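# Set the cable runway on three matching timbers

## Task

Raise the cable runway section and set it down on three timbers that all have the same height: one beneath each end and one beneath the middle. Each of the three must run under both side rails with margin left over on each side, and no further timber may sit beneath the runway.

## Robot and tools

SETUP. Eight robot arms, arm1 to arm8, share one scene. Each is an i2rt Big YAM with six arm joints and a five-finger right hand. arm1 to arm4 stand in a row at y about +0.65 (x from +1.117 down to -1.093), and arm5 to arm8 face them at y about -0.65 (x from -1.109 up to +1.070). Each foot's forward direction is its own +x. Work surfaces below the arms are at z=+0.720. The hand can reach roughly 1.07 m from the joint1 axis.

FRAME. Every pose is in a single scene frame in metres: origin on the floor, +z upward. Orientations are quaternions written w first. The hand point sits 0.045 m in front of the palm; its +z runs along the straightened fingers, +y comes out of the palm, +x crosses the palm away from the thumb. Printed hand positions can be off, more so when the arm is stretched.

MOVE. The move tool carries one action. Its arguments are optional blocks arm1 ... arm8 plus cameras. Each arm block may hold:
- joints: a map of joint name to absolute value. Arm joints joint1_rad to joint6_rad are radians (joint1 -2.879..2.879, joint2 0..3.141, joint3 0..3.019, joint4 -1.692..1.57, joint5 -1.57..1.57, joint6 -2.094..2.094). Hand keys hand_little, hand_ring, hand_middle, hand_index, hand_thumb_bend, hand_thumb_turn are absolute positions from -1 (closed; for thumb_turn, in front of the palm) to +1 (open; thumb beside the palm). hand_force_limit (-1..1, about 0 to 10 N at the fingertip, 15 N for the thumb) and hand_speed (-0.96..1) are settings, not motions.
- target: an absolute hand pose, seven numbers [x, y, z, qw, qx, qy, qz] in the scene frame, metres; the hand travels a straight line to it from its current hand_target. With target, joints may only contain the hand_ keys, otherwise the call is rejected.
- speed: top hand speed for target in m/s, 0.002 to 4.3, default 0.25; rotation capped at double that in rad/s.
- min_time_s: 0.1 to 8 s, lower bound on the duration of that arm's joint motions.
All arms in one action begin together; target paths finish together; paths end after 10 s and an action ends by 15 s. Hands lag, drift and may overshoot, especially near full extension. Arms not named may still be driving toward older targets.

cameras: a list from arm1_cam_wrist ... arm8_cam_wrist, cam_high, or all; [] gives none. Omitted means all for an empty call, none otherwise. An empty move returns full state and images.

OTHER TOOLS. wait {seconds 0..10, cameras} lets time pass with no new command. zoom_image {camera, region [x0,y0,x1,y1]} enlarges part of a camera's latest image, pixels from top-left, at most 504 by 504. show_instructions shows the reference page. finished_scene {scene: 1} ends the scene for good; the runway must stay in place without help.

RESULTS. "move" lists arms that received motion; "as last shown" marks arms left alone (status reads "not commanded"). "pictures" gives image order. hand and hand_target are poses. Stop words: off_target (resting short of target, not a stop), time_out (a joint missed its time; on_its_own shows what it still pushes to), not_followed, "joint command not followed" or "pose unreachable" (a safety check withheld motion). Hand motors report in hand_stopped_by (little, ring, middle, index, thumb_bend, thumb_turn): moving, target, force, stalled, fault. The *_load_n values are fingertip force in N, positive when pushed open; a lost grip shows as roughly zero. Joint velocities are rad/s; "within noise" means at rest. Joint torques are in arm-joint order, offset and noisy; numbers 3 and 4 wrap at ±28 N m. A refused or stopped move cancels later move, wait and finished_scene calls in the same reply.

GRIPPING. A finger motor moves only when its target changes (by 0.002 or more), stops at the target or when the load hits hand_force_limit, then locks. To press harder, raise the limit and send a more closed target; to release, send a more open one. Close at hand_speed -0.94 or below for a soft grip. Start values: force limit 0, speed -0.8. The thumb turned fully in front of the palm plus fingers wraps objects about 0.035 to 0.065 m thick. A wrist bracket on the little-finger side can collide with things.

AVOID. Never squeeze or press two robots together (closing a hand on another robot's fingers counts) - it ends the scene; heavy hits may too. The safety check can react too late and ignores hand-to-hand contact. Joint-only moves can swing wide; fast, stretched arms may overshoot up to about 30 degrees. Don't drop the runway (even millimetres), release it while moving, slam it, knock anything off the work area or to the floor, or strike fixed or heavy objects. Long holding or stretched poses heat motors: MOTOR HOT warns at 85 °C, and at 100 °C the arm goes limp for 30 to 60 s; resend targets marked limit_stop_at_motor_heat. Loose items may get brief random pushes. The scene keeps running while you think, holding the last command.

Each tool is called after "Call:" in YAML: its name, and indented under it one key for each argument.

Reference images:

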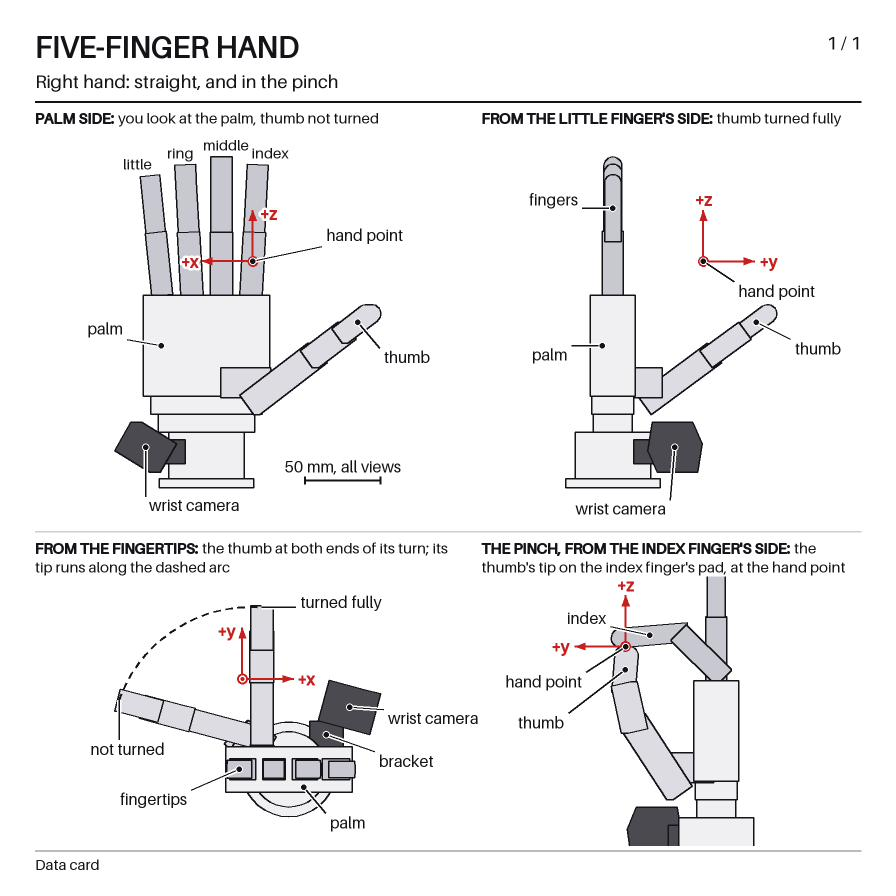

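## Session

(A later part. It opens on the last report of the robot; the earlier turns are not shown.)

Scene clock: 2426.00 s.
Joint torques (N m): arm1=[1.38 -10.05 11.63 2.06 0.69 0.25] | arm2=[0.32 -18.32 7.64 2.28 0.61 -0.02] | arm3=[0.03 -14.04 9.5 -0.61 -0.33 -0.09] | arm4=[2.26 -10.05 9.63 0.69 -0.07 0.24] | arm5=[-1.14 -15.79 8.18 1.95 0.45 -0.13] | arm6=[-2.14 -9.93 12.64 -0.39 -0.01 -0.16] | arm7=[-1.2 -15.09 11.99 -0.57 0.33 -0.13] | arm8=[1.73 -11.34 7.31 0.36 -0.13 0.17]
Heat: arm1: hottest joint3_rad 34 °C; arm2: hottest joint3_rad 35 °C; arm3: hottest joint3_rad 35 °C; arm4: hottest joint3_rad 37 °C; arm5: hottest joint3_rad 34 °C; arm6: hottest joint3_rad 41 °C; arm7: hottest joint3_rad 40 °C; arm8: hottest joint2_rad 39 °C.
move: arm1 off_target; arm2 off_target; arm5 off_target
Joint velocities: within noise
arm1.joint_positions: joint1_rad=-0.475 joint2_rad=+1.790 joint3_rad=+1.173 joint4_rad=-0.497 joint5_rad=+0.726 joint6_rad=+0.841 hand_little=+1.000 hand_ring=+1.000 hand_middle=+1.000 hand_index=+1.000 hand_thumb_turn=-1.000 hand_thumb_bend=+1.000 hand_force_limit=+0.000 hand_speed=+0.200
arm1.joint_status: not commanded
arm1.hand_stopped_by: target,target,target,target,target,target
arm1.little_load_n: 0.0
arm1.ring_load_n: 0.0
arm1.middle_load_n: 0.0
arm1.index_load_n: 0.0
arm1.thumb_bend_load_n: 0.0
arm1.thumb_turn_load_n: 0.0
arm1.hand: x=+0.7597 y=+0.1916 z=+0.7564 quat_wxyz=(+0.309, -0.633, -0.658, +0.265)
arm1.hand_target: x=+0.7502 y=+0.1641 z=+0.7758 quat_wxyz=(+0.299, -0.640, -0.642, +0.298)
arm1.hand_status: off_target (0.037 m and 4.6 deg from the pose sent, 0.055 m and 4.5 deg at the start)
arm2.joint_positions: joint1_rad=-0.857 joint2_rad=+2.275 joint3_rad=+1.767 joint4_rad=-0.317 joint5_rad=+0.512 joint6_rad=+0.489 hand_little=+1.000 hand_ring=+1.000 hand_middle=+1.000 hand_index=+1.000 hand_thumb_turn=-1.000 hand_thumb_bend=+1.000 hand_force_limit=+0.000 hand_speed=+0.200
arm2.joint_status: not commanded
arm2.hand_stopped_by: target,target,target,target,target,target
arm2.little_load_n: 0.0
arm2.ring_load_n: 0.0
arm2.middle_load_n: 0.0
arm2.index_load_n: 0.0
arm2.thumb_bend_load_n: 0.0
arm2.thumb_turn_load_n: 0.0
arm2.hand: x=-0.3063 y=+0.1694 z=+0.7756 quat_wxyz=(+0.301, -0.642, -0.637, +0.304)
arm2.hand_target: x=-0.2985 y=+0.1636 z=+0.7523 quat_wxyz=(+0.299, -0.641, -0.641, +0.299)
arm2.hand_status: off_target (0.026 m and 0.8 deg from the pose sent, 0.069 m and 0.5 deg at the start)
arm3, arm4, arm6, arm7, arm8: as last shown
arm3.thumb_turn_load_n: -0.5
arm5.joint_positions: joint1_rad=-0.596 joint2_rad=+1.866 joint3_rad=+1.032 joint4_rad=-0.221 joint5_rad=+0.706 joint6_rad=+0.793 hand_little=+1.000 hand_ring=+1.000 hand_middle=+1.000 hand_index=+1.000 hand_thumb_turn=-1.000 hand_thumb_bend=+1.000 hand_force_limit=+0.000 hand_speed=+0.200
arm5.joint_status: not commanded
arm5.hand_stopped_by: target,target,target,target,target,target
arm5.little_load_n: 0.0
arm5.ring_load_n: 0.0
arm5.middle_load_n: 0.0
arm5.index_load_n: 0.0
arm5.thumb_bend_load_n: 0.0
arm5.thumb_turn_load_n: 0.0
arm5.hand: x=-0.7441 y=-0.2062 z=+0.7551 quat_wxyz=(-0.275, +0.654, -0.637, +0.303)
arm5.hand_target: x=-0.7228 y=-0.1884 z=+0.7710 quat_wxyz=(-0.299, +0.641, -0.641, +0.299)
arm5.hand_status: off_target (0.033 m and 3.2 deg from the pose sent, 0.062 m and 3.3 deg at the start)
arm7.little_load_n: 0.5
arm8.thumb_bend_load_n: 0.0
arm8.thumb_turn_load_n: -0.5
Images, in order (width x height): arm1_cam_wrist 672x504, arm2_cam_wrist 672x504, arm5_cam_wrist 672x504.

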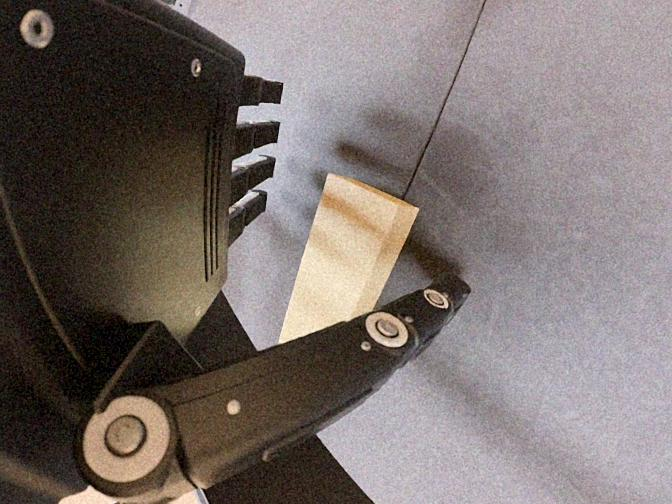

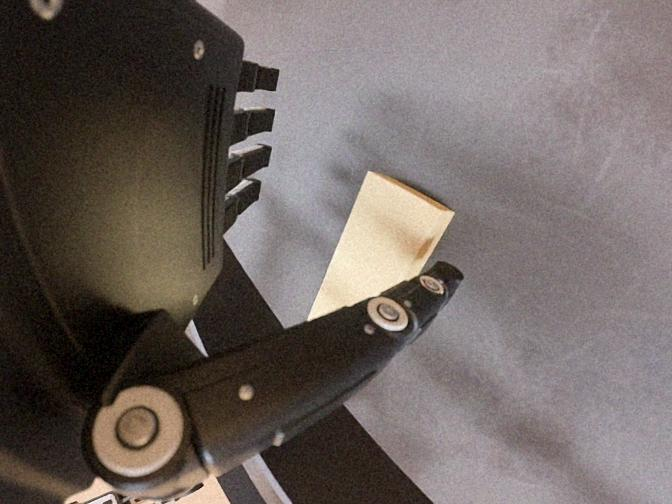

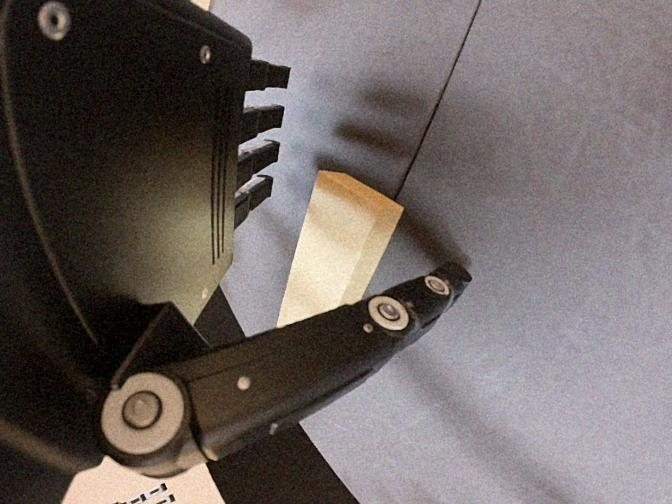

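Call:
move:
  arm1: {"joints": {"hand_index": -0.1, "hand_middle": -0.1, "hand_thumb_bend": 0.0, "hand_force_limit": -0.3, "hand_speed": -0.7}}
  arm5: {"joints": {"hand_index": -0.1, "hand_middle": -0.1, "hand_thumb_bend": 0.0, "hand_force_limit": -0.3, "hand_speed": -0.7}}
  arm2: {"target": [-0.296, 0.165, 0.735, -0.2988, 0.6409, 0.6409, -0.2988], "speed": 0.06}
  cameras: ["arm1_cam_wrist", "arm2_cam_wrist", "arm5_cam_wrist"]

Scene clock: 2437.20 s.
Joint torques (N m): arm1=[1.67 -10.17 11.11 1.92 0.51 0.23] | arm2=[0.09 -18.84 7.39 2.37 0.63 -0.01] | arm3=[-0.09 -14.15 9.5 -0.53 -0.34 -0.08] | arm4=[2.67 -10.23 9.48 0.51 -0.1 0.22] | arm5=[-0.79 -15.91 7.58 1.68 0.44 -0.12] | arm6=[-2.26 -9.93 12.6 -0.38 -0.01 -0.17] | arm7=[-1.14 -15.09 11.97 -0.58 0.33 -0.13] | arm8=[1.79 -11.28 7.32 0.36 -0.13 0.18]
Heat: arm1: hottest joint3_rad 34 °C; arm2: hottest joint2_rad 35 °C; arm3: hottest joint3_rad 35 °C; arm4: hottest joint3_rad 37 °C; arm5: hottest joint3_rad 34 °C; arm6: hottest joint3_rad 41 °C; arm7: hottest joint3_rad 41 °C; arm8: hottest joint2_rad 39 °C.
move: arm1 off_target; arm2 off_target; arm5 off_target
Joint velocities: within noise
arm1.joint_positions: joint1_rad=-0.475 joint2_rad=+1.790 joint3_rad=+1.178 joint4_rad=-0.494 joint5_rad=+0.729 joint6_rad=+0.843 hand_little=+1.000 hand_ring=+1.000 hand_middle=+0.147 hand_index=+0.120 hand_thumb_turn=-1.000 hand_thumb_bend=+0.564 hand_force_limit=-0.300 hand_speed=-0.700
arm1.joint_status: hand_middle off_target (ended at +0.147, target -0.100); hand_index off_target (ended at +0.120, target -0.100); hand_thumb_bend off_target (ended at +0.564, target +0.000); the others done
arm1.hand_stopped_by: target,target,force,force,force,target
arm1.little_load_n: 0.0
arm1.ring_load_n: 0.0
arm1.middle_load_n: 6.0
arm1.index_load_n: 6.0
arm1.thumb_bend_load_n: 10.0
arm1.thumb_turn_load_n: 1.0
arm1.hand: x=+0.7579 y=+0.1894 z=+0.7589 quat_wxyz=(+0.309, -0.634, -0.656, +0.269)
arm1.hand_target: x=+0.7503 y=+0.1639 z=+0.7759 quat_wxyz=(+0.299, -0.641, -0.642, +0.298)
arm1.hand_status: not commanded
arm2.joint_positions: joint1_rad=-0.857 joint2_rad=+2.289 joint3_rad=+1.748 joint4_rad=-0.280 joint5_rad=+0.512 joint6_rad=+0.489 hand_little=+1.000 hand_ring=+1.000 hand_middle=+1.000 hand_index=+1.000 hand_thumb_turn=-1.000 hand_thumb_bend=+1.000 hand_force_limit=+0.000 hand_speed=+0.200
arm2.joint_status: not commanded
arm2.hand_stopped_by: target,target,target,target,target,target
arm2.little_load_n: 0.0
arm2.ring_load_n: 0.0
arm2.middle_load_n: 0.0
arm2.index_load_n: 0.0
arm2.thumb_bend_load_n: 0.0
arm2.thumb_turn_load_n: 0.0
arm2.hand: x=-0.3048 y=+0.1706 z=+0.7610 quat_wxyz=(+0.301, -0.641, -0.636, +0.306)
arm2.hand_target: x=-0.2955 y=+0.1655 z=+0.7360 quat_wxyz=(+0.299, -0.641, -0.641, +0.299)
arm2.hand_status: off_target (0.028 m and 1.0 deg from the pose sent, 0.042 m and 0.8 deg at the start)
arm3, arm4, arm6, arm7, arm8: as last shown
arm3.thumb_turn_load_n: 0.0
arm5.joint_positions: joint1_rad=-0.601 joint2_rad=+1.866 joint3_rad=+1.041 joint4_rad=-0.214 joint5_rad=+0.706 joint6_rad=+0.791 hand_little=+1.000 hand_ring=+1.000 hand_middle=+0.120 hand_index=+0.092 hand_thumb_turn=-1.000 hand_thumb_bend=+0.536 hand_force_limit=-0.300 hand_speed=-0.700
arm5.joint_status: hand_middle off_target (ended at +0.120, target -0.100); hand_index off_target (ended at +0.092, target -0.100); hand_thumb_bend off_target (ended at +0.536, target +0.000); the others done
arm5.hand_stopped_by: target,target,force,force,force,target
arm5.little_load_n: 0.0
arm5.ring_load_n: 0.0
arm5.middle_load_n: 4.0
arm5.index_load_n: 4.5
arm5.thumb_bend_load_n: 5.5
arm5.thumb_turn_load_n: 0.5
arm5.hand: x=-0.7383 y=-0.2024 z=+0.7594 quat_wxyz=(-0.281, +0.649, -0.639, +0.302)
arm5.hand_target: x=-0.7228 y=-0.1882 z=+0.7711 quat_wxyz=(-0.299, +0.641, -0.641, +0.299)
arm5.hand_status: not commanded
arm7.little_load_n: 0.0
arm8.thumb_turn_load_n: 0.0
Images, in order (width x height): arm1_cam_wrist 672x504, arm2_cam_wrist 672x504, arm5_cam_wrist 672x504.

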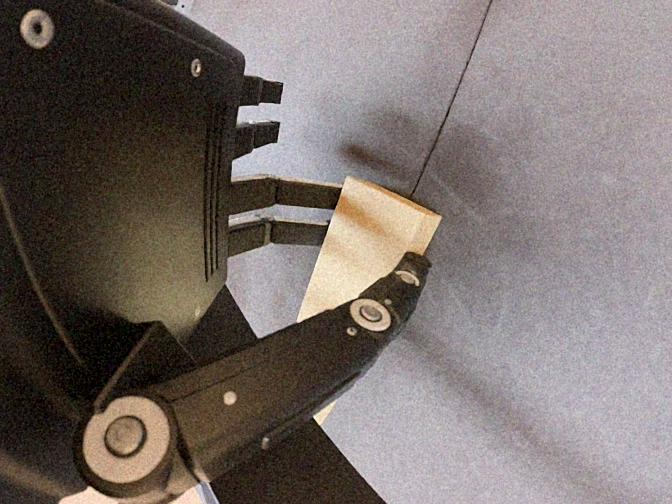

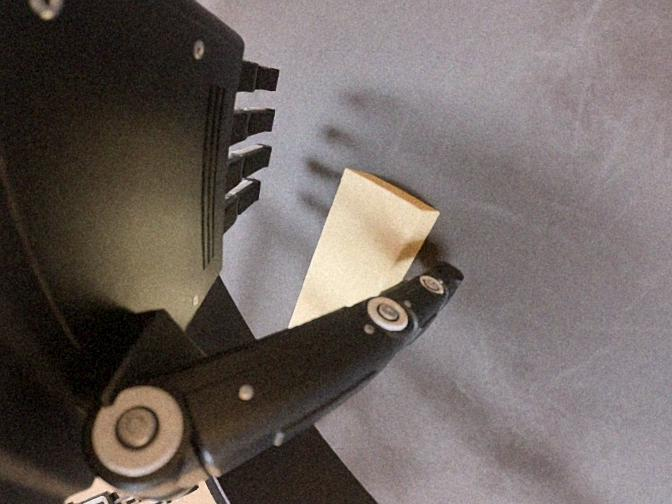

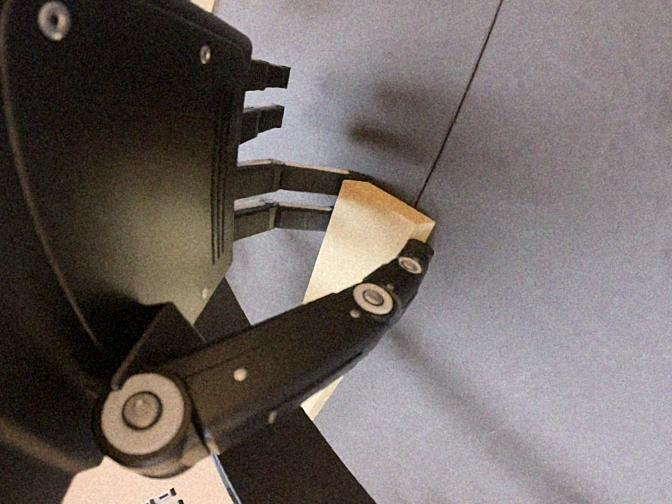

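Call:
move:
  arm2: {"joints": {"hand_index": -0.1, "hand_middle": -0.1, "hand_thumb_bend": 0.0, "hand_force_limit": -0.3, "hand_speed": -0.7}}
  arm1: {"target": [0.75, 0.28, 0.776, -0.2988, 0.6409, 0.6409, -0.2988], "speed": 0.08}
  arm5: {"target": [-0.723, -0.30, 0.771, -0.2988, 0.6409, -0.6409, 0.2988], "speed": 0.08}
  cameras: ["arm1_cam_wrist", "arm2_cam_wrist", "arm5_cam_wrist", "cam_high"]

Scene clock: 2447.77 s.
Joint torques (N m): arm1=[-0.03 -10.23 6.61 2.33 0.34 -0.11] | arm2=[0.62 -18.55 7.38 2.3 0.57 -0.01] | arm3=[0.15 -13.92 9.51 -0.62 -0.33 -0.08] | arm4=[2.37 -10.4 9.57 0.59 -0.06 0.19] | arm5=[-1.14 -15.62 4.14 2.32 0.39 -0.12] | arm6=[-2.2 -9.99 12.57 -0.39 -0.01 -0.16] | arm7=[-1.2 -15.09 12 -0.58 0.33 -0.13] | arm8=[1.73 -11.22 7.3 0.36 -0.13 0.17]
Heat: arm1: hottest joint3_rad 34 °C; arm2: hottest joint2_rad 35 °C; arm3: hottest joint3_rad 35 °C; arm4: hottest joint3_rad 37 °C; arm5: hottest joint3_rad 33 °C; arm6: hottest joint3_rad 41 °C; arm7: hottest joint3_rad 41 °C; arm8: hottest joint2_rad 39 °C.
move: arm1 off_target; arm2 off_target; arm5 off_target
Joint velocities: within noise
arm1.joint_positions: joint1_rad=-0.586 joint2_rad=+1.601 joint3_rad=+0.907 joint4_rad=-0.313 joint5_rad=+0.663 joint6_rad=+0.733 hand_little=+1.000 hand_ring=+1.000 hand_middle=+0.147 hand_index=+0.120 hand_thumb_turn=-1.000 hand_thumb_bend=+0.564 hand_force_limit=-0.300 hand_speed=-0.700
arm1.joint_status: not commanded
arm1.hand_stopped_by: target,target,force,force,force,target
arm1.little_load_n: 0.0
arm1.ring_load_n: 0.0
arm1.middle_load_n: 6.0
arm1.index_load_n: 5.0
arm1.thumb_bend_load_n: 10.5
arm1.thumb_turn_load_n: 1.0
arm1.hand: x=+0.7572 y=+0.2814 z=+0.7605 quat_wxyz=(+0.300, -0.641, -0.649, +0.280)
arm1.hand_target: x=+0.7500 y=+0.2799 z=+0.7760 quat_wxyz=(+0.299, -0.640, -0.642, +0.299)
arm1.hand_status: off_target (0.017 m and 2.4 deg from the pose sent, 0.093 m and 4.1 deg at the start)
arm2.joint_positions: joint1_rad=-0.857 joint2_rad=+2.290 joint3_rad=+1.748 joint4_rad=-0.280 joint5_rad=+0.512 joint6_rad=+0.489 hand_little=+1.000 hand_ring=+1.000 hand_middle=+0.145 hand_index=+0.119 hand_thumb_turn=-1.000 hand_thumb_bend=+0.549 hand_force_limit=-0.300 hand_speed=-0.700
arm2.joint_status: hand_middle off_target (ended at +0.145, target -0.100); hand_index off_target (ended at +0.119, target -0.100); hand_thumb_bend off_target (ended at +0.549, target +0.000); the others done
arm2.hand_stopped_by: target,target,force,force,force,target
arm2.little_load_n: 0.0
arm2.ring_load_n: 0.0
arm2.middle_load_n: 2.5
arm2.index_load_n: 6.5
arm2.thumb_bend_load_n: 7.5
arm2.thumb_turn_load_n: 0.0
arm2.hand: x=-0.3045 y=+0.1705 z=+0.7604 quat_wxyz=(+0.301, -0.641, -0.636, +0.306)
arm2.hand_target: x=-0.2954 y=+0.1654 z=+0.7357 quat_wxyz=(+0.299, -0.640, -0.641, +0.299)
arm2.hand_status: not commanded
arm3, arm4, arm6, arm7, arm8: as last shown
arm5.joint_positions: joint1_rad=-0.742 joint2_rad=+1.723 joint3_rad=+0.795 joint4_rad=-0.019 joint5_rad=+0.618 joint6_rad=+0.644 hand_little=+1.000 hand_ring=+1.000 hand_middle=+0.120 hand_index=+0.092 hand_thumb_turn=-1.000 hand_thumb_bend=+0.536 hand_force_limit=-0.300 hand_speed=-0.700
arm5.joint_status: not commanded
arm5.hand_stopped_by: target,target,force,force,force,target
arm5.little_load_n: 0.0
arm5.ring_load_n: 0.0
arm5.middle_load_n: 4.0
arm5.index_load_n: 4.0
arm5.thumb_bend_load_n: 6.0
arm5.thumb_turn_load_n: 0.0
arm5.hand: x=-0.7323 y=-0.2994 z=+0.7588 quat_wxyz=(-0.282, +0.651, -0.639, +0.297)
arm5.hand_target: x=-0.7234 y=-0.2999 z=+0.7708 quat_wxyz=(-0.298, +0.641, -0.641, +0.298)
arm5.hand_status: off_target (0.015 m and 2.3 deg from the pose sent, 0.099 m and 2.3 deg at the start)
Images, in order (width x height): arm1_cam_wrist 672x504, arm2_cam_wrist 672x504, arm5_cam_wrist 672x504, cam_high 672x504.

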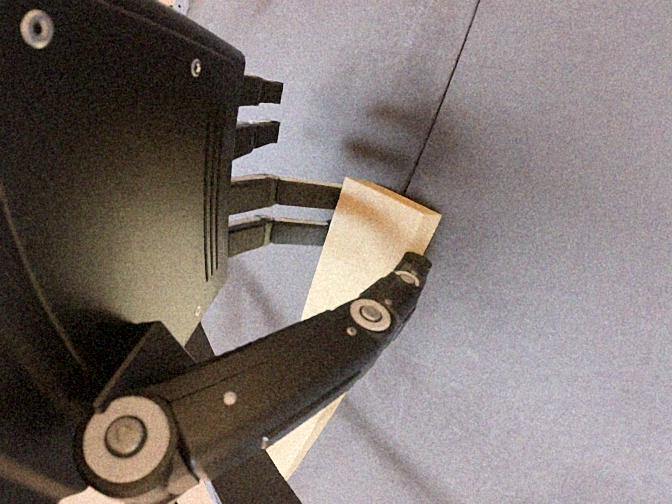

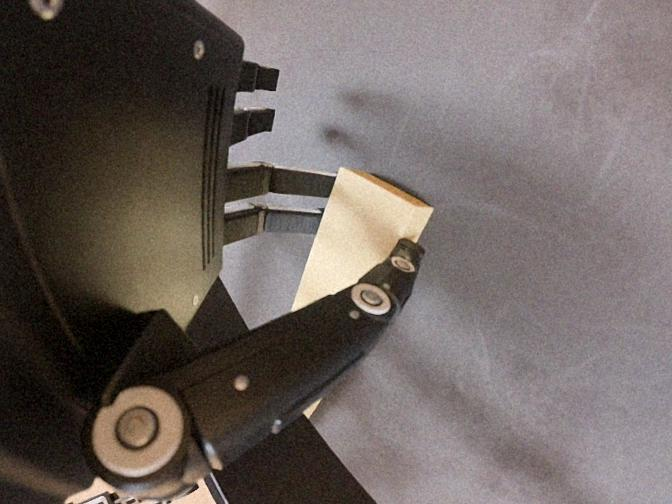

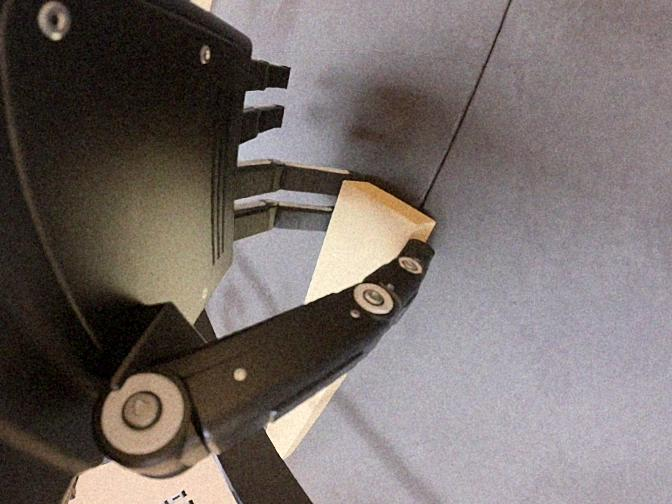

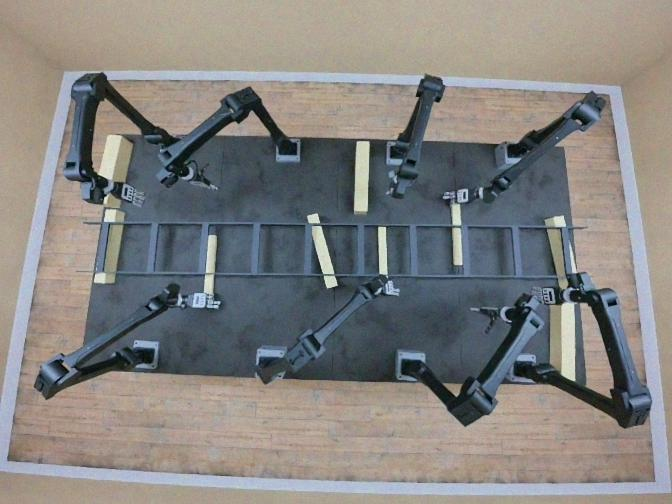

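Call:
move:
  arm2: {"target": [-0.27, 0.30, 0.738, -0.2988, 0.6409, 0.6409, -0.2988], "speed": 0.1}
  arm1: {"target": [0.75, 0.42, 0.776, -0.2988, 0.6409, 0.6409, -0.2988], "speed": 0.1}
  arm5: {"target": [-0.723, -0.44, 0.771, -0.2988, 0.6409, -0.6409, 0.2988], "speed": 0.1}
  cameras: ["cam_high"]

Scene clock: 2466.43 s.
Joint torques (N m): arm1=[-0.21 -6.48 6.69 2.56 0.12 -0.11] | arm2=[-2.84 -16.85 5.53 1.92 0.34 -0.34] | arm3=[0.15 -14.21 9.5 -0.57 -0.32 -0.07] | arm4=[2.14 -10.4 9.52 0.79 -0.07 0.25] | arm5=[-1.08 -11.87 3.79 2.65 0.17 -0.08] | arm6=[-2.14 -9.76 12.63 -0.42 -0.01 -0.16] | arm7=[-1.2 -15.09 11.99 -0.58 0.33 -0.13] | arm8=[1.73 -11.34 7.32 0.36 -0.13 0.18]
Heat: arm1: hottest joint3_rad 34 °C; arm2: hottest joint2_rad 35 °C; arm3: hottest joint3_rad 35 °C; arm4: hottest joint3_rad 37 °C; arm5: hottest joint2_rad 32 °C; arm6: hottest joint3_rad 41 °C; arm7: hottest joint3_rad 41 °C; arm8: hottest joint2_rad 39 °C.
move: arm1 off_target; arm2 off_target; arm5 off_target
Joint velocities: within noise
arm1.joint_positions: joint1_rad=-0.840 joint2_rad=+1.335 joint3_rad=+0.608 joint4_rad=-0.149 joint5_rad=+0.503 joint6_rad=+0.499 hand_little=+1.000 hand_ring=+1.000 hand_middle=+0.147 hand_index=+0.120 hand_thumb_turn=-1.000 hand_thumb_bend=+0.564 hand_force_limit=-0.300 hand_speed=-0.700
arm1.joint_status: not commanded
arm1.hand_stopped_by: target,target,force,force,force,target
arm1.little_load_n: 0.0
arm1.ring_load_n: -0.5
arm1.middle_load_n: 6.5
arm1.index_load_n: 4.5
arm1.thumb_bend_load_n: 9.5
arm1.thumb_turn_load_n: 2.0
arm1.hand: x=+0.7573 y=+0.4205 z=+0.7641 quat_wxyz=(+0.294, -0.644, -0.648, +0.280)
arm1.hand_target: x=+0.7501 y=+0.4199 z=+0.7759 quat_wxyz=(+0.299, -0.641, -0.641, +0.299)
arm1.hand_status: off_target (0.014 m and 2.4 deg from the pose sent, 0.140 m and 2.4 deg at the start)
arm2.joint_positions: joint1_rad=-0.965 joint2_rad=+2.096 joint3_rad=+1.352 joint4_rad=-0.020 joint5_rad=+0.419 joint6_rad=+0.408 hand_little=+1.000 hand_ring=+1.000 hand_middle=+0.145 hand_index=+0.119 hand_thumb_turn=-1.000 hand_thumb_bend=+0.549 hand_force_limit=-0.300 hand_speed=-0.700
arm2.joint_status: not commanded
arm2.hand_stopped_by: target,target,force,force,force,target
arm2.little_load_n: 0.0
arm2.ring_load_n: 0.0
arm2.middle_load_n: 2.0
arm2.index_load_n: 6.0
arm2.thumb_bend_load_n: 6.5
arm2.thumb_turn_load_n: 0.0
arm2.hand: x=-0.2711 y=+0.2783 z=+0.7559 quat_wxyz=(+0.294, -0.641, -0.634, +0.318)
arm2.hand_target: x=-0.2693 y=+0.2999 z=+0.7381 quat_wxyz=(+0.298, -0.642, -0.641, +0.298)
arm2.hand_status: off_target (0.028 m and 2.4 deg from the pose sent, 0.136 m and 1.0 deg at the start)
arm3, arm6, arm7: as last shown
arm4.joint_positions: joint1_rad=+0.235 joint2_rad=+1.472 joint3_rad=+1.491 joint4_rad=-1.593 joint5_rad=+0.016 joint6_rad=-1.389 hand_little=+1.000 hand_ring=+1.000 hand_middle=+1.000 hand_index=+1.000 hand_thumb_turn=-1.000 hand_thumb_bend=+1.000 hand_force_limit=-0.200 hand_speed=-0.400
arm4.joint_status: not commanded
arm4.hand_stopped_by: target,target,target,target,target,target
arm4.little_load_n: 0.0
arm4.ring_load_n: 0.0
arm4.middle_load_n: 0.0
arm4.index_load_n: 0.0
arm4.thumb_bend_load_n: 0.0
arm4.thumb_turn_load_n: 0.0
arm4.hand: x=-1.0753 y=+0.2473 z=+1.0172 quat_wxyz=(-0.003, +0.713, -0.701, -0.005)
arm4.hand_target: x=-1.0702 y=+0.2493 z=+1.0200 quat_wxyz=(+0.000, +0.710, -0.704, +0.000)
arm4.hand_status: not commanded
arm5.joint_positions: joint1_rad=-1.030 joint2_rad=+1.538 joint3_rad=+0.516 joint4_rad=+0.200 joint5_rad=+0.428 joint6_rad=+0.389 hand_little=+1.000 hand_ring=+1.000 hand_middle=+0.120 hand_index=+0.092 hand_thumb_turn=-1.000 hand_thumb_bend=+0.536 hand_force_limit=-0.300 hand_speed=-0.700
arm5.joint_status: not commanded
arm5.hand_stopped_by: target,target,force,force,force,target
arm5.little_load_n: 0.0
arm5.ring_load_n: 0.0
arm5.middle_load_n: 4.0
arm5.index_load_n: 4.0
arm5.thumb_bend_load_n: 6.0
arm5.thumb_turn_load_n: 0.0
arm5.hand: x=-0.7311 y=-0.4389 z=+0.7607 quat_wxyz=(-0.281, +0.652, -0.640, +0.294)
arm5.hand_target: x=-0.7233 y=-0.4403 z=+0.7706 quat_wxyz=(-0.297, +0.643, -0.639, +0.300)
arm5.hand_status: off_target (0.013 m and 2.5 deg from the pose sent, 0.141 m and 2.3 deg at the start)
arm8.joint_positions: joint1_rad=+0.114 joint2_rad=+1.472 joint3_rad=+1.479 joint4_rad=-1.578 joint5_rad=+0.007 joint6_rad=-1.513 hand_little=+1.000 hand_ring=+1.000 hand_middle=+1.000 hand_index=+1.000 hand_thumb_turn=-1.000 hand_thumb_bend=+1.000 hand_force_limit=-0.200 hand_speed=-0.400
arm8.joint_status: not commanded
arm8.hand_stopped_by: target,target,target,target,target,target
arm8.little_load_n: 0.0
arm8.ring_load_n: 0.0
arm8.middle_load_n: -0.5
arm8.index_load_n: 0.0
arm8.thumb_bend_load_n: 0.0
arm8.thumb_turn_load_n: 0.0
arm8.hand: x=+1.1045 y=-0.2478 z=+1.0196 quat_wxyz=(+0.002, +0.704, +0.710, +0.001)
arm8.hand_target: x=+1.1000 y=-0.2499 z=+1.0200 quat_wxyz=(+0.000, +0.707, +0.707, +0.000)
arm8.hand_status: not commanded
Images, in order (width x height): cam_high 672x504.

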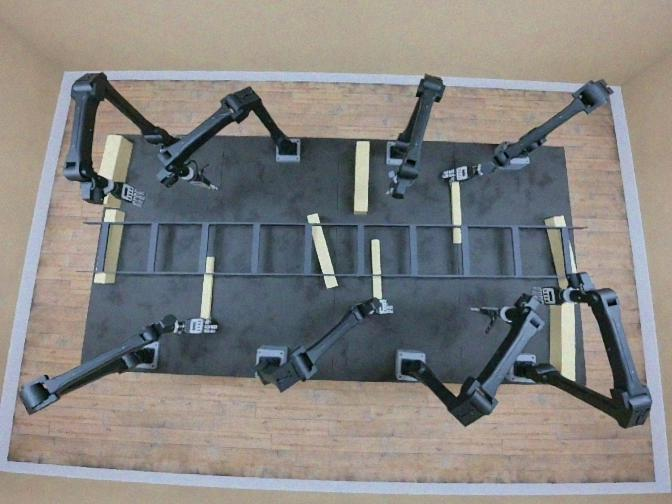

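Call:
move:
  arm2: {"target": [-0.21, 0.45, 0.738, -0.2988, 0.6409, 0.6409, -0.2988], "speed": 0.1}
  arm1: {"target": [0.74, 0.57, 0.776, -0.2988, 0.6409, 0.6409, -0.2988], "speed": 0.1}
  arm5: {"target": [-0.715, -0.585, 0.771, -0.2988, 0.6409, -0.6409, 0.2988], "speed": 0.1}
  cameras: ["cam_high"]

Scene clock: 2479.67 s.
Joint torques (N m): arm1=[-0.32 -4.42 6.95 2.81 -0.06 -0.13] | arm2=[-2.73 -12.92 4.38 1.91 0.23 -0.4] | arm3=[-0.21 -14.04 9.54 -0.59 -0.33 -0.09] | arm4=[2.08 -10.29 9.62 0.69 -0.08 0.23] | arm5=[-1.32 -10.29 3.71 2.88 -0.02 -0.11] | arm6=[-2.32 -9.82 12.6 -0.39 0 -0.15] | arm7=[-1.14 -15.09 11.99 -0.59 0.33 -0.13] | arm8=[1.79 -11.34 7.32 0.36 -0.13 0.18]
Heat: arm1: hottest joint3_rad 33 °C; arm2: hottest joint2_rad 34 °C; arm3: hottest joint3_rad 34 °C; arm4: hottest joint3_rad 37 °C; arm5: hottest joint2_rad 32 °C; arm6: hottest joint3_rad 41 °C; arm7: hottest joint3_rad 41 °C; arm8: hottest joint2_rad 39 °C.
move: arm1 off_target; arm2 off_target; arm5 off_target
Joint velocities: within noise
arm1.joint_positions: joint1_rad=-1.305 joint2_rad=+1.153 joint3_rad=+0.448 joint4_rad=-0.056 joint5_rad=+0.164 joint6_rad=+0.165 hand_little=+1.000 hand_ring=+1.000 hand_middle=+0.147 hand_index=+0.120 hand_thumb_turn=-1.000 hand_thumb_bend=+0.564 hand_force_limit=-0.300 hand_speed=-0.700
arm1.joint_status: not commanded
arm1.hand_stopped_by: target,target,force,force,force,target
arm1.little_load_n: 0.0
arm1.ring_load_n: 0.0
arm1.middle_load_n: 6.5
arm1.index_load_n: 4.0
arm1.thumb_bend_load_n: 9.5
arm1.thumb_turn_load_n: 2.0
arm1.hand: x=+0.7472 y=+0.5664 z=+0.7662 quat_wxyz=(+0.283, -0.651, -0.644, +0.285)
arm1.hand_target: x=+0.7398 y=+0.5694 z=+0.7763 quat_wxyz=(+0.298, -0.643, -0.639, +0.300)
arm1.hand_status: off_target (0.013 m and 2.6 deg from the pose sent, 0.151 m and 2.4 deg at the start)
arm2.joint_positions: joint1_rad=-1.166 joint2_rad=+1.886 joint3_rad=+0.947 joint4_rad=+0.227 joint5_rad=+0.273 joint6_rad=+0.263 hand_little=+1.000 hand_ring=+1.000 hand_middle=+0.145 hand_index=+0.119 hand_thumb_turn=-1.000 hand_thumb_bend=+0.549 hand_force_limit=-0.300 hand_speed=-0.700
arm2.joint_status: not commanded
arm2.hand_stopped_by: target,target,force,force,force,target
arm2.little_load_n: 0.0
arm2.ring_load_n: 0.0
arm2.middle_load_n: 2.0
arm2.index_load_n: 7.5
arm2.thumb_bend_load_n: 6.5
arm2.thumb_turn_load_n: 2.0
arm2.hand: x=-0.2171 y=+0.4305 z=+0.7535 quat_wxyz=(+0.296, -0.641, -0.633, +0.319)
arm2.hand_target: x=-0.2098 y=+0.4493 z=+0.7387 quat_wxyz=(+0.298, -0.641, -0.641, +0.299)
arm2.hand_status: off_target (0.026 m and 2.5 deg from the pose sent, 0.183 m and 2.4 deg at the start)
arm3, arm4, arm6, arm7, arm8: as last shown
arm5.joint_positions: joint1_rad=-1.487 joint2_rad=+1.450 joint3_rad=+0.394 joint4_rad=+0.318 joint5_rad=+0.083 joint6_rad=+0.086 hand_little=+1.000 hand_ring=+1.000 hand_middle=+0.120 hand_index=+0.092 hand_thumb_turn=-1.000 hand_thumb_bend=+0.536 hand_force_limit=-0.300 hand_speed=-0.700
arm5.joint_status: not commanded
arm5.hand_stopped_by: target,target,force,force,force,target
arm5.little_load_n: 0.0
arm5.ring_load_n: 0.0
arm5.middle_load_n: 4.0
arm5.index_load_n: 3.5
arm5.thumb_bend_load_n: 6.0
arm5.thumb_turn_load_n: 0.5
arm5.hand: x=-0.7217 y=-0.5787 z=+0.7623 quat_wxyz=(-0.288, +0.647, -0.647, +0.283)
arm5.hand_target: x=-0.7146 y=-0.5842 z=+0.7713 quat_wxyz=(-0.300, +0.639, -0.643, +0.298)
arm5.hand_status: off_target (0.013 m and 2.4 deg from the pose sent, 0.147 m and 2.5 deg at the start)
arm8.middle_load_n: 0.0
Images, in order (width x height): cam_high 672x504.

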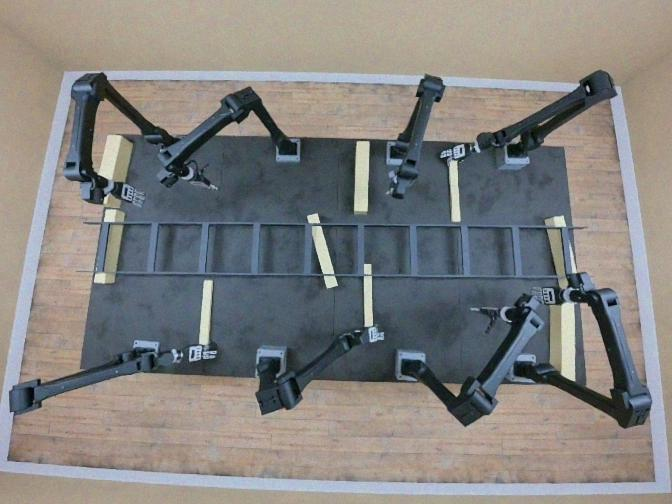

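Call:
move:
  arm2: {"target": [-0.19, 0.60, 0.740, -0.2988, 0.6409, 0.6409, -0.2988], "speed": 0.1}
  arm1: {"target": [0.735, 0.605, 0.776, -0.2988, 0.6409, 0.6409, -0.2988], "speed": 0.08}
  arm5: {"target": [-0.715, -0.61, 0.771, -0.2988, 0.6409, -0.6409, 0.2988], "speed": 0.08}
  cameras: ["cam_high"]

Call:
zoom_image:
  camera: "cam_high"
  region: [150, 190, 480, 380]

Scene clock: 2489.50 s.
Joint torques (N m): arm1=[-0.32 -4.6 6.84 2.85 -0.09 -0.11] | arm2=[-2.96 -11.16 4.26 2.1 0.24 -0.44] | arm3=[-0.15 -14.04 9.52 -0.58 -0.32 -0.07] | arm4=[2.73 -10.29 9.52 0.64 -0.09 0.22] | arm5=[-1.38 -10.34 3.44 2.99 -0.05 -0.11] | arm6=[-2.2 -9.82 12.64 -0.39 0 -0.16] | arm7=[-1.2 -15.09 11.97 -0.59 0.33 -0.13] | arm8=[1.67 -11.34 7.31 0.35 -0.13 0.18]
Heat: arm1: hottest joint3_rad 32 °C; arm2: hottest joint2_rad 34 °C; arm3: hottest joint3_rad 34 °C; arm4: hottest joint3_rad 37 °C; arm5: hottest joint2_rad 32 °C; arm6: hottest joint3_rad 41 °C; arm7: hottest joint3_rad 41 °C; arm8: hottest joint2_rad 39 °C.
move: arm1 off_target; arm2 off_target; arm5 off_target
Joint velocities: within noise
arm1.joint_positions: joint1_rad=-1.434 joint2_rad=+1.151 joint3_rad=+0.448 joint4_rad=-0.046 joint5_rad=+0.066 joint6_rad=+0.065 hand_little=+1.000 hand_ring=+1.000 hand_middle=+0.147 hand_index=+0.120 hand_thumb_turn=-1.000 hand_thumb_bend=+0.564 hand_force_limit=-0.300 hand_speed=-0.700
arm1.joint_status: not commanded
arm1.hand_stopped_by: target,target,force,force,force,target
arm1.little_load_n: 0.0
arm1.ring_load_n: 0.0
arm1.middle_load_n: 6.5
arm1.index_load_n: 3.5
arm1.thumb_bend_load_n: 9.5
arm1.thumb_turn_load_n: 1.5
arm1.hand: x=+0.7416 y=+0.6010 z=+0.7672 quat_wxyz=(+0.284, -0.647, -0.648, +0.285)
arm1.hand_target: x=+0.7354 y=+0.6055 z=+0.7756 quat_wxyz=(+0.300, -0.639, -0.644, +0.297)
arm1.hand_status: off_target (0.012 m and 2.6 deg from the pose sent, 0.042 m and 2.6 deg at the start)
arm2.joint_positions: joint1_rad=-1.480 joint2_rad=+1.800 joint3_rad=+0.791 joint4_rad=+0.323 joint5_rad=+0.030 joint6_rad=+0.053 hand_little=+1.000 hand_ring=+1.000 hand_middle=+0.145 hand_index=+0.119 hand_thumb_turn=-1.000 hand_thumb_bend=+0.549 hand_force_limit=-0.300 hand_speed=-0.700
arm2.joint_status: not commanded
arm2.hand_stopped_by: target,target,force,force,force,target
arm2.little_load_n: -0.5
arm2.ring_load_n: 0.0
arm2.middle_load_n: 2.0
arm2.index_load_n: 6.5
arm2.thumb_bend_load_n: 6.5
arm2.thumb_turn_load_n: 1.0
arm2.hand: x=-0.1988 y=+0.5823 z=+0.7523 quat_wxyz=(+0.295, -0.639, -0.636, +0.316)
arm2.hand_target: x=-0.1896 y=+0.5991 z=+0.7402 quat_wxyz=(+0.298, -0.641, -0.641, +0.299)
arm2.hand_status: off_target (0.023 m and 2.1 deg from the pose sent, 0.172 m and 2.5 deg at the start)
arm3, arm4, arm6, arm7, arm8: as last shown
arm5.joint_positions: joint1_rad=-1.574 joint2_rad=+1.448 joint3_rad=+0.394 joint4_rad=+0.318 joint5_rad=+0.015 joint6_rad=+0.021 hand_little=+1.000 hand_ring=+1.000 hand_middle=+0.120 hand_index=+0.092 hand_thumb_turn=-1.000 hand_thumb_bend=+0.536 hand_force_limit=-0.300 hand_speed=-0.700
arm5.joint_status: not commanded
arm5.hand_stopped_by: target,target,force,force,force,target
arm5.little_load_n: 0.0
arm5.ring_load_n: 0.0
arm5.middle_load_n: 4.0
arm5.index_load_n: 3.5
arm5.thumb_bend_load_n: 6.0
arm5.thumb_turn_load_n: 0.5
arm5.hand: x=-0.7201 y=-0.6032 z=+0.7629 quat_wxyz=(-0.288, +0.649, -0.645, +0.283)
arm5.hand_target: x=-0.7150 y=-0.6100 z=+0.7709 quat_wxyz=(-0.298, +0.641, -0.641, +0.299)
arm5.hand_status: off_target (0.012 m and 2.4 deg from the pose sent, 0.033 m and 2.4 deg at the start)
Images, in order (width x height): cam_high 672x504.

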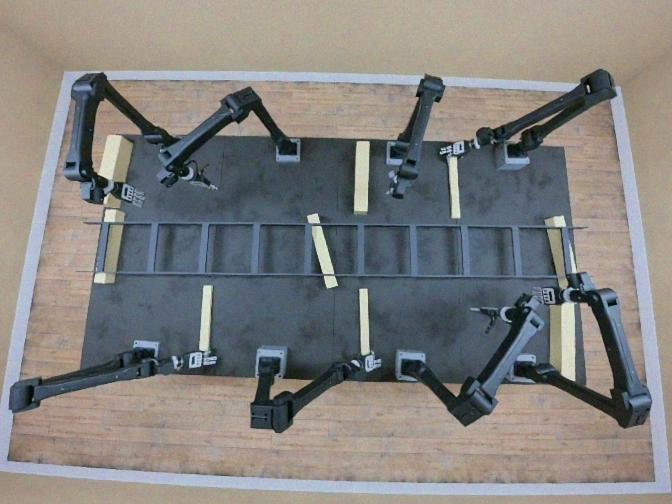

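Scaled by 1.527.

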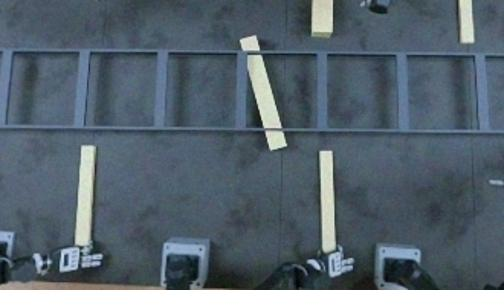

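Call:
move:
  arm1: {"joints": {"hand_index": 1, "hand_middle": 1, "hand_thumb_bend": 1, "hand_speed": -0.4}}
  arm2: {"joints": {"hand_index": 1, "hand_middle": 1, "hand_thumb_bend": 1, "hand_speed": -0.4}}
  arm5: {"joints": {"hand_index": 1, "hand_middle": 1, "hand_thumb_bend": 1, "hand_speed": -0.4}}
  arm7: {"target": [0.30, -0.30, 0.97, 0, 0.7071, -0.7071, 0], "speed": 0.4}
  arm6: {"target": [-0.42, -0.33, 1.0, 0, 1, 0, 0], "speed": 0.25}
  cameras: ["cam_high"]

Call:
move:
  arm1: {"target": [0.75, 0.59, 0.90, -0.2988, 0.6409, 0.6409, -0.2988], "speed": 0.12}
  arm2: {"target": [-0.185, 0.58, 0.90, -0.2988, 0.6409, 0.6409, -0.2988], "speed": 0.12}
  arm5: {"target": [-0.73, -0.60, 0.90, -0.2988, 0.6409, -0.6409, 0.2988], "speed": 0.12}
  arm7: {"target": [0.16, -0.235, 0.84, 0, 0.7071, -0.7071, 0], "speed": 0.2}
  cameras: ["cam_high", "arm7_cam_wrist"]

Scene clock: 2529.47 s.
Joint torques (N m): arm1=[-0.15 -4.07 6.83 2.73 -0.08 -0.09] | arm2=[-1.79 -10.87 5.01 2.1 0.29 -0.21] | arm3=[-0.21 -14.1 9.46 -0.53 -0.33 -0.07] | arm4=[2.08 -10.81 9.59 0.75 -0.06 0.22] | arm5=[-1.26 -9.88 3.62 2.73 -0.04 -0.11] | arm6=[-0.85 -8.7 12.77 -0.35 0.1 0.14] | arm7=[0.44 -6.59 9.13 -0.14 0.32 0.21] | arm8=[1.79 -11.34 7.31 0.36 -0.13 0.18]
Heat: arm1: hottest joint3_rad 32 °C; arm2: hottest joint2_rad 31 °C; arm3: hottest joint3_rad 34 °C; arm4: hottest joint3_rad 37 °C; arm5: hottest joint2_rad 31 °C; arm6: hottest joint3_rad 42 °C; arm7: hottest joint3_rad 40 °C; arm8: hottest joint2_rad 38 °C.
move: arm1 done; arm2 done; arm5 done; arm6 off_target; arm7 done
Joint velocities: within noise
arm1.joint_positions: joint1_rad=-1.436 joint2_rad=+1.147 joint3_rad=+0.448 joint4_rad=-0.042 joint5_rad=+0.066 joint6_rad=+0.067 hand_little=+1.000 hand_ring=+1.000 hand_middle=+1.000 hand_index=+1.000 hand_thumb_turn=-1.000 hand_thumb_bend=+1.000 hand_force_limit=-0.300 hand_speed=-0.400
arm1.joint_status: all done
arm1.hand_stopped_by: target,target,target,target,target,target
arm1.little_load_n: 0.0
arm1.ring_load_n: 0.0
arm1.middle_load_n: 0.0
arm1.index_load_n: 0.0
arm1.thumb_bend_load_n: -0.5
arm1.thumb_turn_load_n: 0.0
arm1.hand: x=+0.7401 y=+0.6014 z=+0.7692 quat_wxyz=(+0.286, -0.646, -0.646, +0.288)
arm1.hand_target: x=+0.7354 y=+0.6053 z=+0.7757 quat_wxyz=(+0.300, -0.639, -0.643, +0.297)
arm1.hand_status: not commanded
arm2.joint_positions: joint1_rad=-1.492 joint2_rad=+1.797 joint3_rad=+0.781 joint4_rad=+0.323 joint5_rad=+0.030 joint6_rad=+0.030 hand_little=+1.000 hand_ring=+1.000 hand_middle=+1.000 hand_index=+1.000 hand_thumb_turn=-1.000 hand_thumb_bend=+1.000 hand_force_limit=-0.300 hand_speed=-0.400
arm2.joint_status: all done
arm2.hand_stopped_by: target,target,target,target,target,target
arm2.little_load_n: 0.0
arm2.ring_load_n: 0.0
arm2.middle_load_n: -0.5
arm2.index_load_n: 0.0
arm2.thumb_bend_load_n: 0.0
arm2.thumb_turn_load_n: 0.0
arm2.hand: x=-0.1941 y=+0.5906 z=+0.7494 quat_wxyz=(+0.298, -0.637, -0.641, +0.308)
arm2.hand_target: x=-0.1895 y=+0.5991 z=+0.7401 quat_wxyz=(+0.298, -0.641, -0.641, +0.299)
arm2.hand_status: not commanded
arm3.joint_positions: joint1_rad=-0.684 joint2_rad=+1.578 joint3_rad=+1.478 joint4_rad=-1.468 joint5_rad=+0.000 joint6_rad=-0.728 hand_little=+1.000 hand_ring=+1.000 hand_middle=+1.000 hand_index=+1.000 hand_thumb_turn=-1.000 hand_thumb_bend=+1.000 hand_force_limit=-0.200 hand_speed=-0.400
arm3.joint_status: not commanded
arm3.hand_stopped_by: target,target,target,target,target,target
arm3.little_load_n: 0.0
arm3.ring_load_n: 0.0
arm3.middle_load_n: 0.0
arm3.index_load_n: 0.0
arm3.thumb_bend_load_n: 0.0
arm3.thumb_turn_load_n: 0.5
arm3.hand: x=-0.7379 y=+0.3534 z=+0.9751 quat_wxyz=(+0.000, -0.001, -1.000, +0.001)
arm3.hand_target: x=-0.7388 y=+0.3591 z=+0.9798 quat_wxyz=(-0.003, +0.000, -1.000, +0.002)
arm3.hand_status: not commanded
arm4, arm8: as last shown
arm5.joint_positions: joint1_rad=-1.576 joint2_rad=+1.443 joint3_rad=+0.392 joint4_rad=+0.325 joint5_rad=+0.014 joint6_rad=+0.024 hand_little=+1.000 hand_ring=+1.000 hand_middle=+1.000 hand_index=+1.000 hand_thumb_turn=-1.000 hand_thumb_bend=+1.000 hand_force_limit=-0.300 hand_speed=-0.400
arm5.joint_status: all done
arm5.hand_stopped_by: target,target,target,target,target,target
arm5.little_load_n: 0.0
arm5.ring_load_n: 0.0
arm5.middle_load_n: 0.0
arm5.index_load_n: 0.0
arm5.thumb_bend_load_n: 0.0
arm5.thumb_turn_load_n: 0.0
arm5.hand: x=-0.7188 y=-0.6035 z=+0.7651 quat_wxyz=(-0.292, +0.646, -0.645, +0.285)
arm5.hand_target: x=-0.7150 y=-0.6095 z=+0.7709 quat_wxyz=(-0.299, +0.640, -0.641, +0.298)
arm5.hand_status: not commanded
arm6.joint_positions: joint1_rad=+0.014 joint2_rad=+1.315 joint3_rad=+1.319 joint4_rad=-1.591 joint5_rad=-0.004 joint6_rad=-0.047 hand_little=+1.000 hand_ring=+1.000 hand_middle=+1.000 hand_index=+1.000 hand_thumb_turn=-1.000 hand_thumb_bend=+1.000 hand_force_limit=-0.400 hand_speed=-0.400
arm6.joint_status: not commanded
arm6.hand_stopped_by: target,target,target,target,target,target
arm6.little_load_n: 0.0
arm6.ring_load_n: 0.0
arm6.middle_load_n: 0.0
arm6.index_load_n: 0.0
arm6.thumb_bend_load_n: 0.0
arm6.thumb_turn_load_n: 0.0
arm6.hand: x=-0.4170 y=-0.3428 z=+0.9863 quat_wxyz=(+0.014, +1.000, +0.009, -0.002)
arm6.hand_target: x=-0.4193 y=-0.3312 z=+0.9998 quat_wxyz=(+0.000, +1.000, +0.005, +0.000)
arm6.hand_status: off_target (0.019 m and 2.0 deg from the pose sent, 0.100 m and 2.7 deg at the start)
arm7.joint_positions: joint1_rad=-0.125 joint2_rad=+1.167 joint3_rad=+1.115 joint4_rad=-1.537 joint5_rad=+0.003 joint6_rad=+1.449 hand_little=+1.000 hand_ring=+1.000 hand_middle=+1.000 hand_index=+1.000 hand_thumb_turn=-1.000 hand_thumb_bend=+1.000 hand_force_limit=-0.200 hand_speed=-0.400
arm7.joint_status: not commanded
arm7.hand_stopped_by: target,target,target,target,target,target
arm7.little_load_n: 0.0
arm7.ring_load_n: 0.0
arm7.middle_load_n: 0.0
arm7.index_load_n: 0.0
arm7.thumb_bend_load_n: 0.0
arm7.thumb_turn_load_n: 0.0
arm7.hand: x=+0.3040 y=-0.3026 z=+0.9642 quat_wxyz=(+0.007, +0.712, -0.702, +0.007)
arm7.hand_target: x=+0.3017 y=-0.3016 z=+0.9695 quat_wxyz=(-0.001, +0.710, -0.704, +0.004)
arm7.hand_status: done (0.008 m and 1.4 deg from the pose sent, 0.395 m and 89.6 deg at the start)
Images, in order (width x height): cam_high 672x504.

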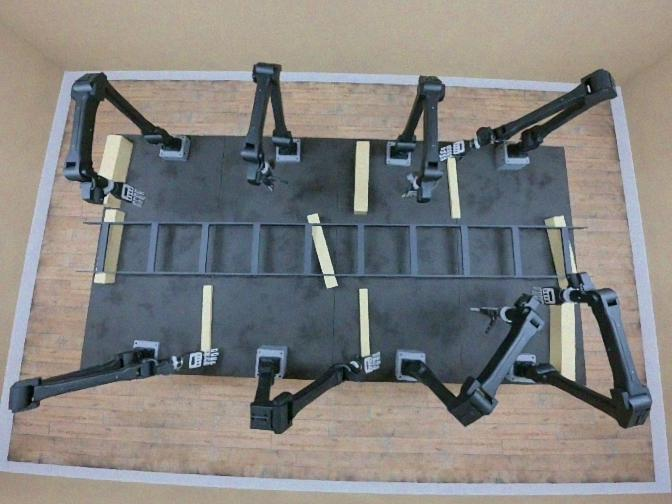

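Scene clock: 2531.67 s.
Joint torques (N m): arm1=[1.61 -2.37 14.06 1.07 0.16 0.27] | arm2=[0.09 -9.58 10.43 1.07 0.35 -0.01] | arm3=[-0.15 -13.98 9.51 -0.54 -0.32 -0.08] | arm4=[2.2 -10.46 9.48 0.88 -0.06 0.24] | arm5=[0.97 -6.53 10.66 0.68 0.27 0.07] | arm6=[-0.85 -8.82 12.79 -0.35 0.1 0.14] | arm7=[0.15 -8.23 8.85 0.46 0.13 0.2] | arm8=[1.73 -11.34 7.32 0.35 -0.13 0.18]
Heat: arm1: hottest joint3_rad 32 °C; arm2: hottest joint2_rad 31 °C; arm3: hottest joint3_rad 34 °C; arm4: hottest joint3_rad 37 °C; arm5: hottest joint2_rad 31 °C; arm6: hottest joint3_rad 42 °C; arm7: hottest joint3_rad 40 °C; arm8: hottest joint2_rad 38 °C.
move: arm1 off_target; arm2 off_target; arm5 off_target; arm7 done
Joint velocities: within noise
arm1.joint_positions: joint1_rad=-1.397 joint2_rad=+0.882 joint3_rad=+0.600 joint4_rad=-0.476 joint5_rad=+0.103 joint6_rad=+0.074 hand_little=+1.000 hand_ring=+1.000 hand_middle=+1.000 hand_index=+1.000 hand_thumb_turn=-1.000 hand_thumb_bend=+1.000 hand_force_limit=-0.300 hand_speed=-0.400
arm1.joint_status: not commanded
arm1.hand_stopped_by: target,target,target,target,target,target
arm1.little_load_n: 0.0
arm1.ring_load_n: -0.5
arm1.middle_load_n: 0.0
arm1.index_load_n: 0.0
arm1.thumb_bend_load_n: 0.0
arm1.thumb_turn_load_n: 0.0
arm1.hand: x=+0.7652 y=+0.5964 z=+0.8678 quat_wxyz=(+0.287, -0.643, -0.653, +0.277)
arm1.hand_target: x=+0.7513 y=+0.5901 z=+0.8995 quat_wxyz=(+0.298, -0.640, -0.642, +0.299)
arm1.hand_status: off_target (0.036 m and 3.2 deg from the pose sent, 0.132 m and 2.1 deg at the start)
arm2.joint_positions: joint1_rad=-1.471 joint2_rad=+1.454 joint3_rad=+0.862 joint4_rad=-0.139 joint5_rad=+0.067 joint6_rad=+0.044 hand_little=+1.000 hand_ring=+1.000 hand_middle=+1.000 hand_index=+1.000 hand_thumb_turn=-1.000 hand_thumb_bend=+1.000 hand_force_limit=-0.300 hand_speed=-0.400
arm2.joint_status: not commanded
arm2.hand_stopped_by: target,target,target,target,target,target
arm2.little_load_n: 0.0
arm2.ring_load_n: 0.0
arm2.middle_load_n: 0.0
arm2.index_load_n: 0.0
arm2.thumb_bend_load_n: 0.0
arm2.thumb_turn_load_n: 0.0
arm2.hand: x=-0.1728 y=+0.5879 z=+0.8848 quat_wxyz=(+0.294, -0.645, -0.643, +0.290)
arm2.hand_target: x=-0.1844 y=+0.5801 z=+0.9003 quat_wxyz=(+0.299, -0.641, -0.640, +0.299)
arm2.hand_status: off_target (0.021 m and 1.3 deg from the pose sent, 0.151 m and 1.2 deg at the start)
arm3, arm4, arm6, arm8: as last shown
arm3.ring_load_n: -0.5
arm3.thumb_turn_load_n: 0.0
arm5.joint_positions: joint1_rad=-1.569 joint2_rad=+0.994 joint3_rad=+0.466 joint4_rad=-0.214 joint5_rad=+0.035 joint6_rad=+0.024 hand_little=+1.000 hand_ring=+1.000 hand_middle=+1.000 hand_index=+1.000 hand_thumb_turn=-1.000 hand_thumb_bend=+1.000 hand_force_limit=-0.300 hand_speed=-0.400
arm5.joint_status: not commanded
arm5.hand_stopped_by: target,target,target,target,target,target
arm5.little_load_n: 0.0
arm5.ring_load_n: 0.0
arm5.middle_load_n: 0.0
arm5.index_load_n: 0.0
arm5.thumb_bend_load_n: 0.0
arm5.thumb_turn_load_n: 0.0
arm5.hand: x=-0.7499 y=-0.6059 z=+0.8717 quat_wxyz=(-0.281, +0.648, -0.648, +0.286)
arm5.hand_target: x=-0.7311 y=-0.6001 z=+0.8999 quat_wxyz=(-0.299, +0.641, -0.641, +0.299)
arm5.hand_status: off_target (0.035 m and 2.7 deg from the pose sent, 0.135 m and 1.9 deg at the start)
arm7.joint_positions: joint1_rad=+0.259 joint2_rad=+1.437 joint3_rad=+1.022 joint4_rad=-1.169 joint5_rad=+0.003 joint6_rad=+1.838 hand_little=+1.000 hand_ring=+1.000 hand_middle=+1.000 hand_index=+1.000 hand_thumb_turn=-1.000 hand_thumb_bend=+1.000 hand_force_limit=-0.200 hand_speed=-0.400
arm7.joint_status: not commanded
arm7.hand_stopped_by: target,target,target,target,target,target
arm7.little_load_n: 0.0
arm7.ring_load_n: 0.0
arm7.middle_load_n: 0.0
arm7.index_load_n: 0.0
arm7.thumb_bend_load_n: 0.0
arm7.thumb_turn_load_n: 0.0
arm7.hand: x=+0.1654 y=-0.2421 z=+0.8394 quat_wxyz=(+0.002, +0.710, -0.704, +0.006)
arm7.hand_target: x=+0.1605 y=-0.2348 z=+0.8400 quat_wxyz=(-0.001, +0.707, -0.707, +0.000)
arm7.hand_status: done (0.009 m and 1.0 deg from the pose sent, 0.202 m and 1.4 deg at the start)
arm8.ring_load_n: 0.5
pictures: arm7_cam_wrist, cam_high
Images, in order (width x height): arm7_cam_wrist 672x504, cam_high 672x504.

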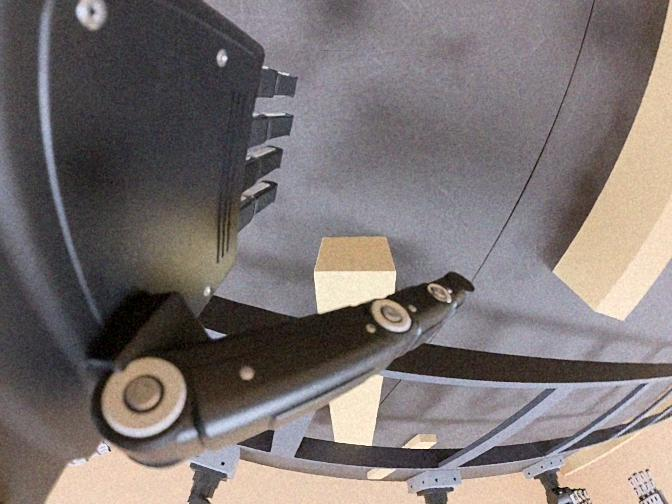

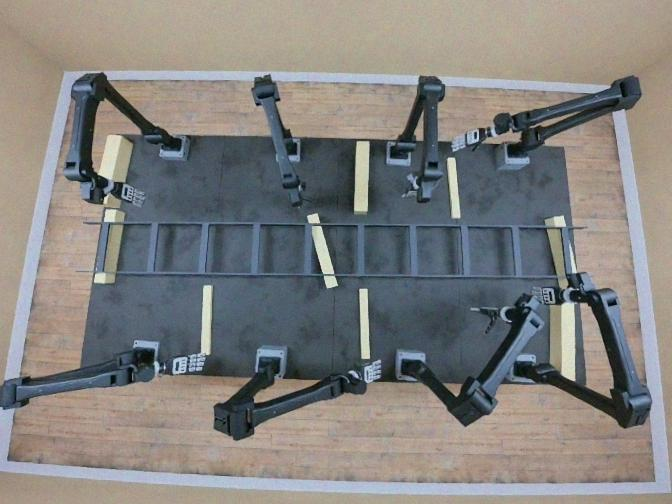

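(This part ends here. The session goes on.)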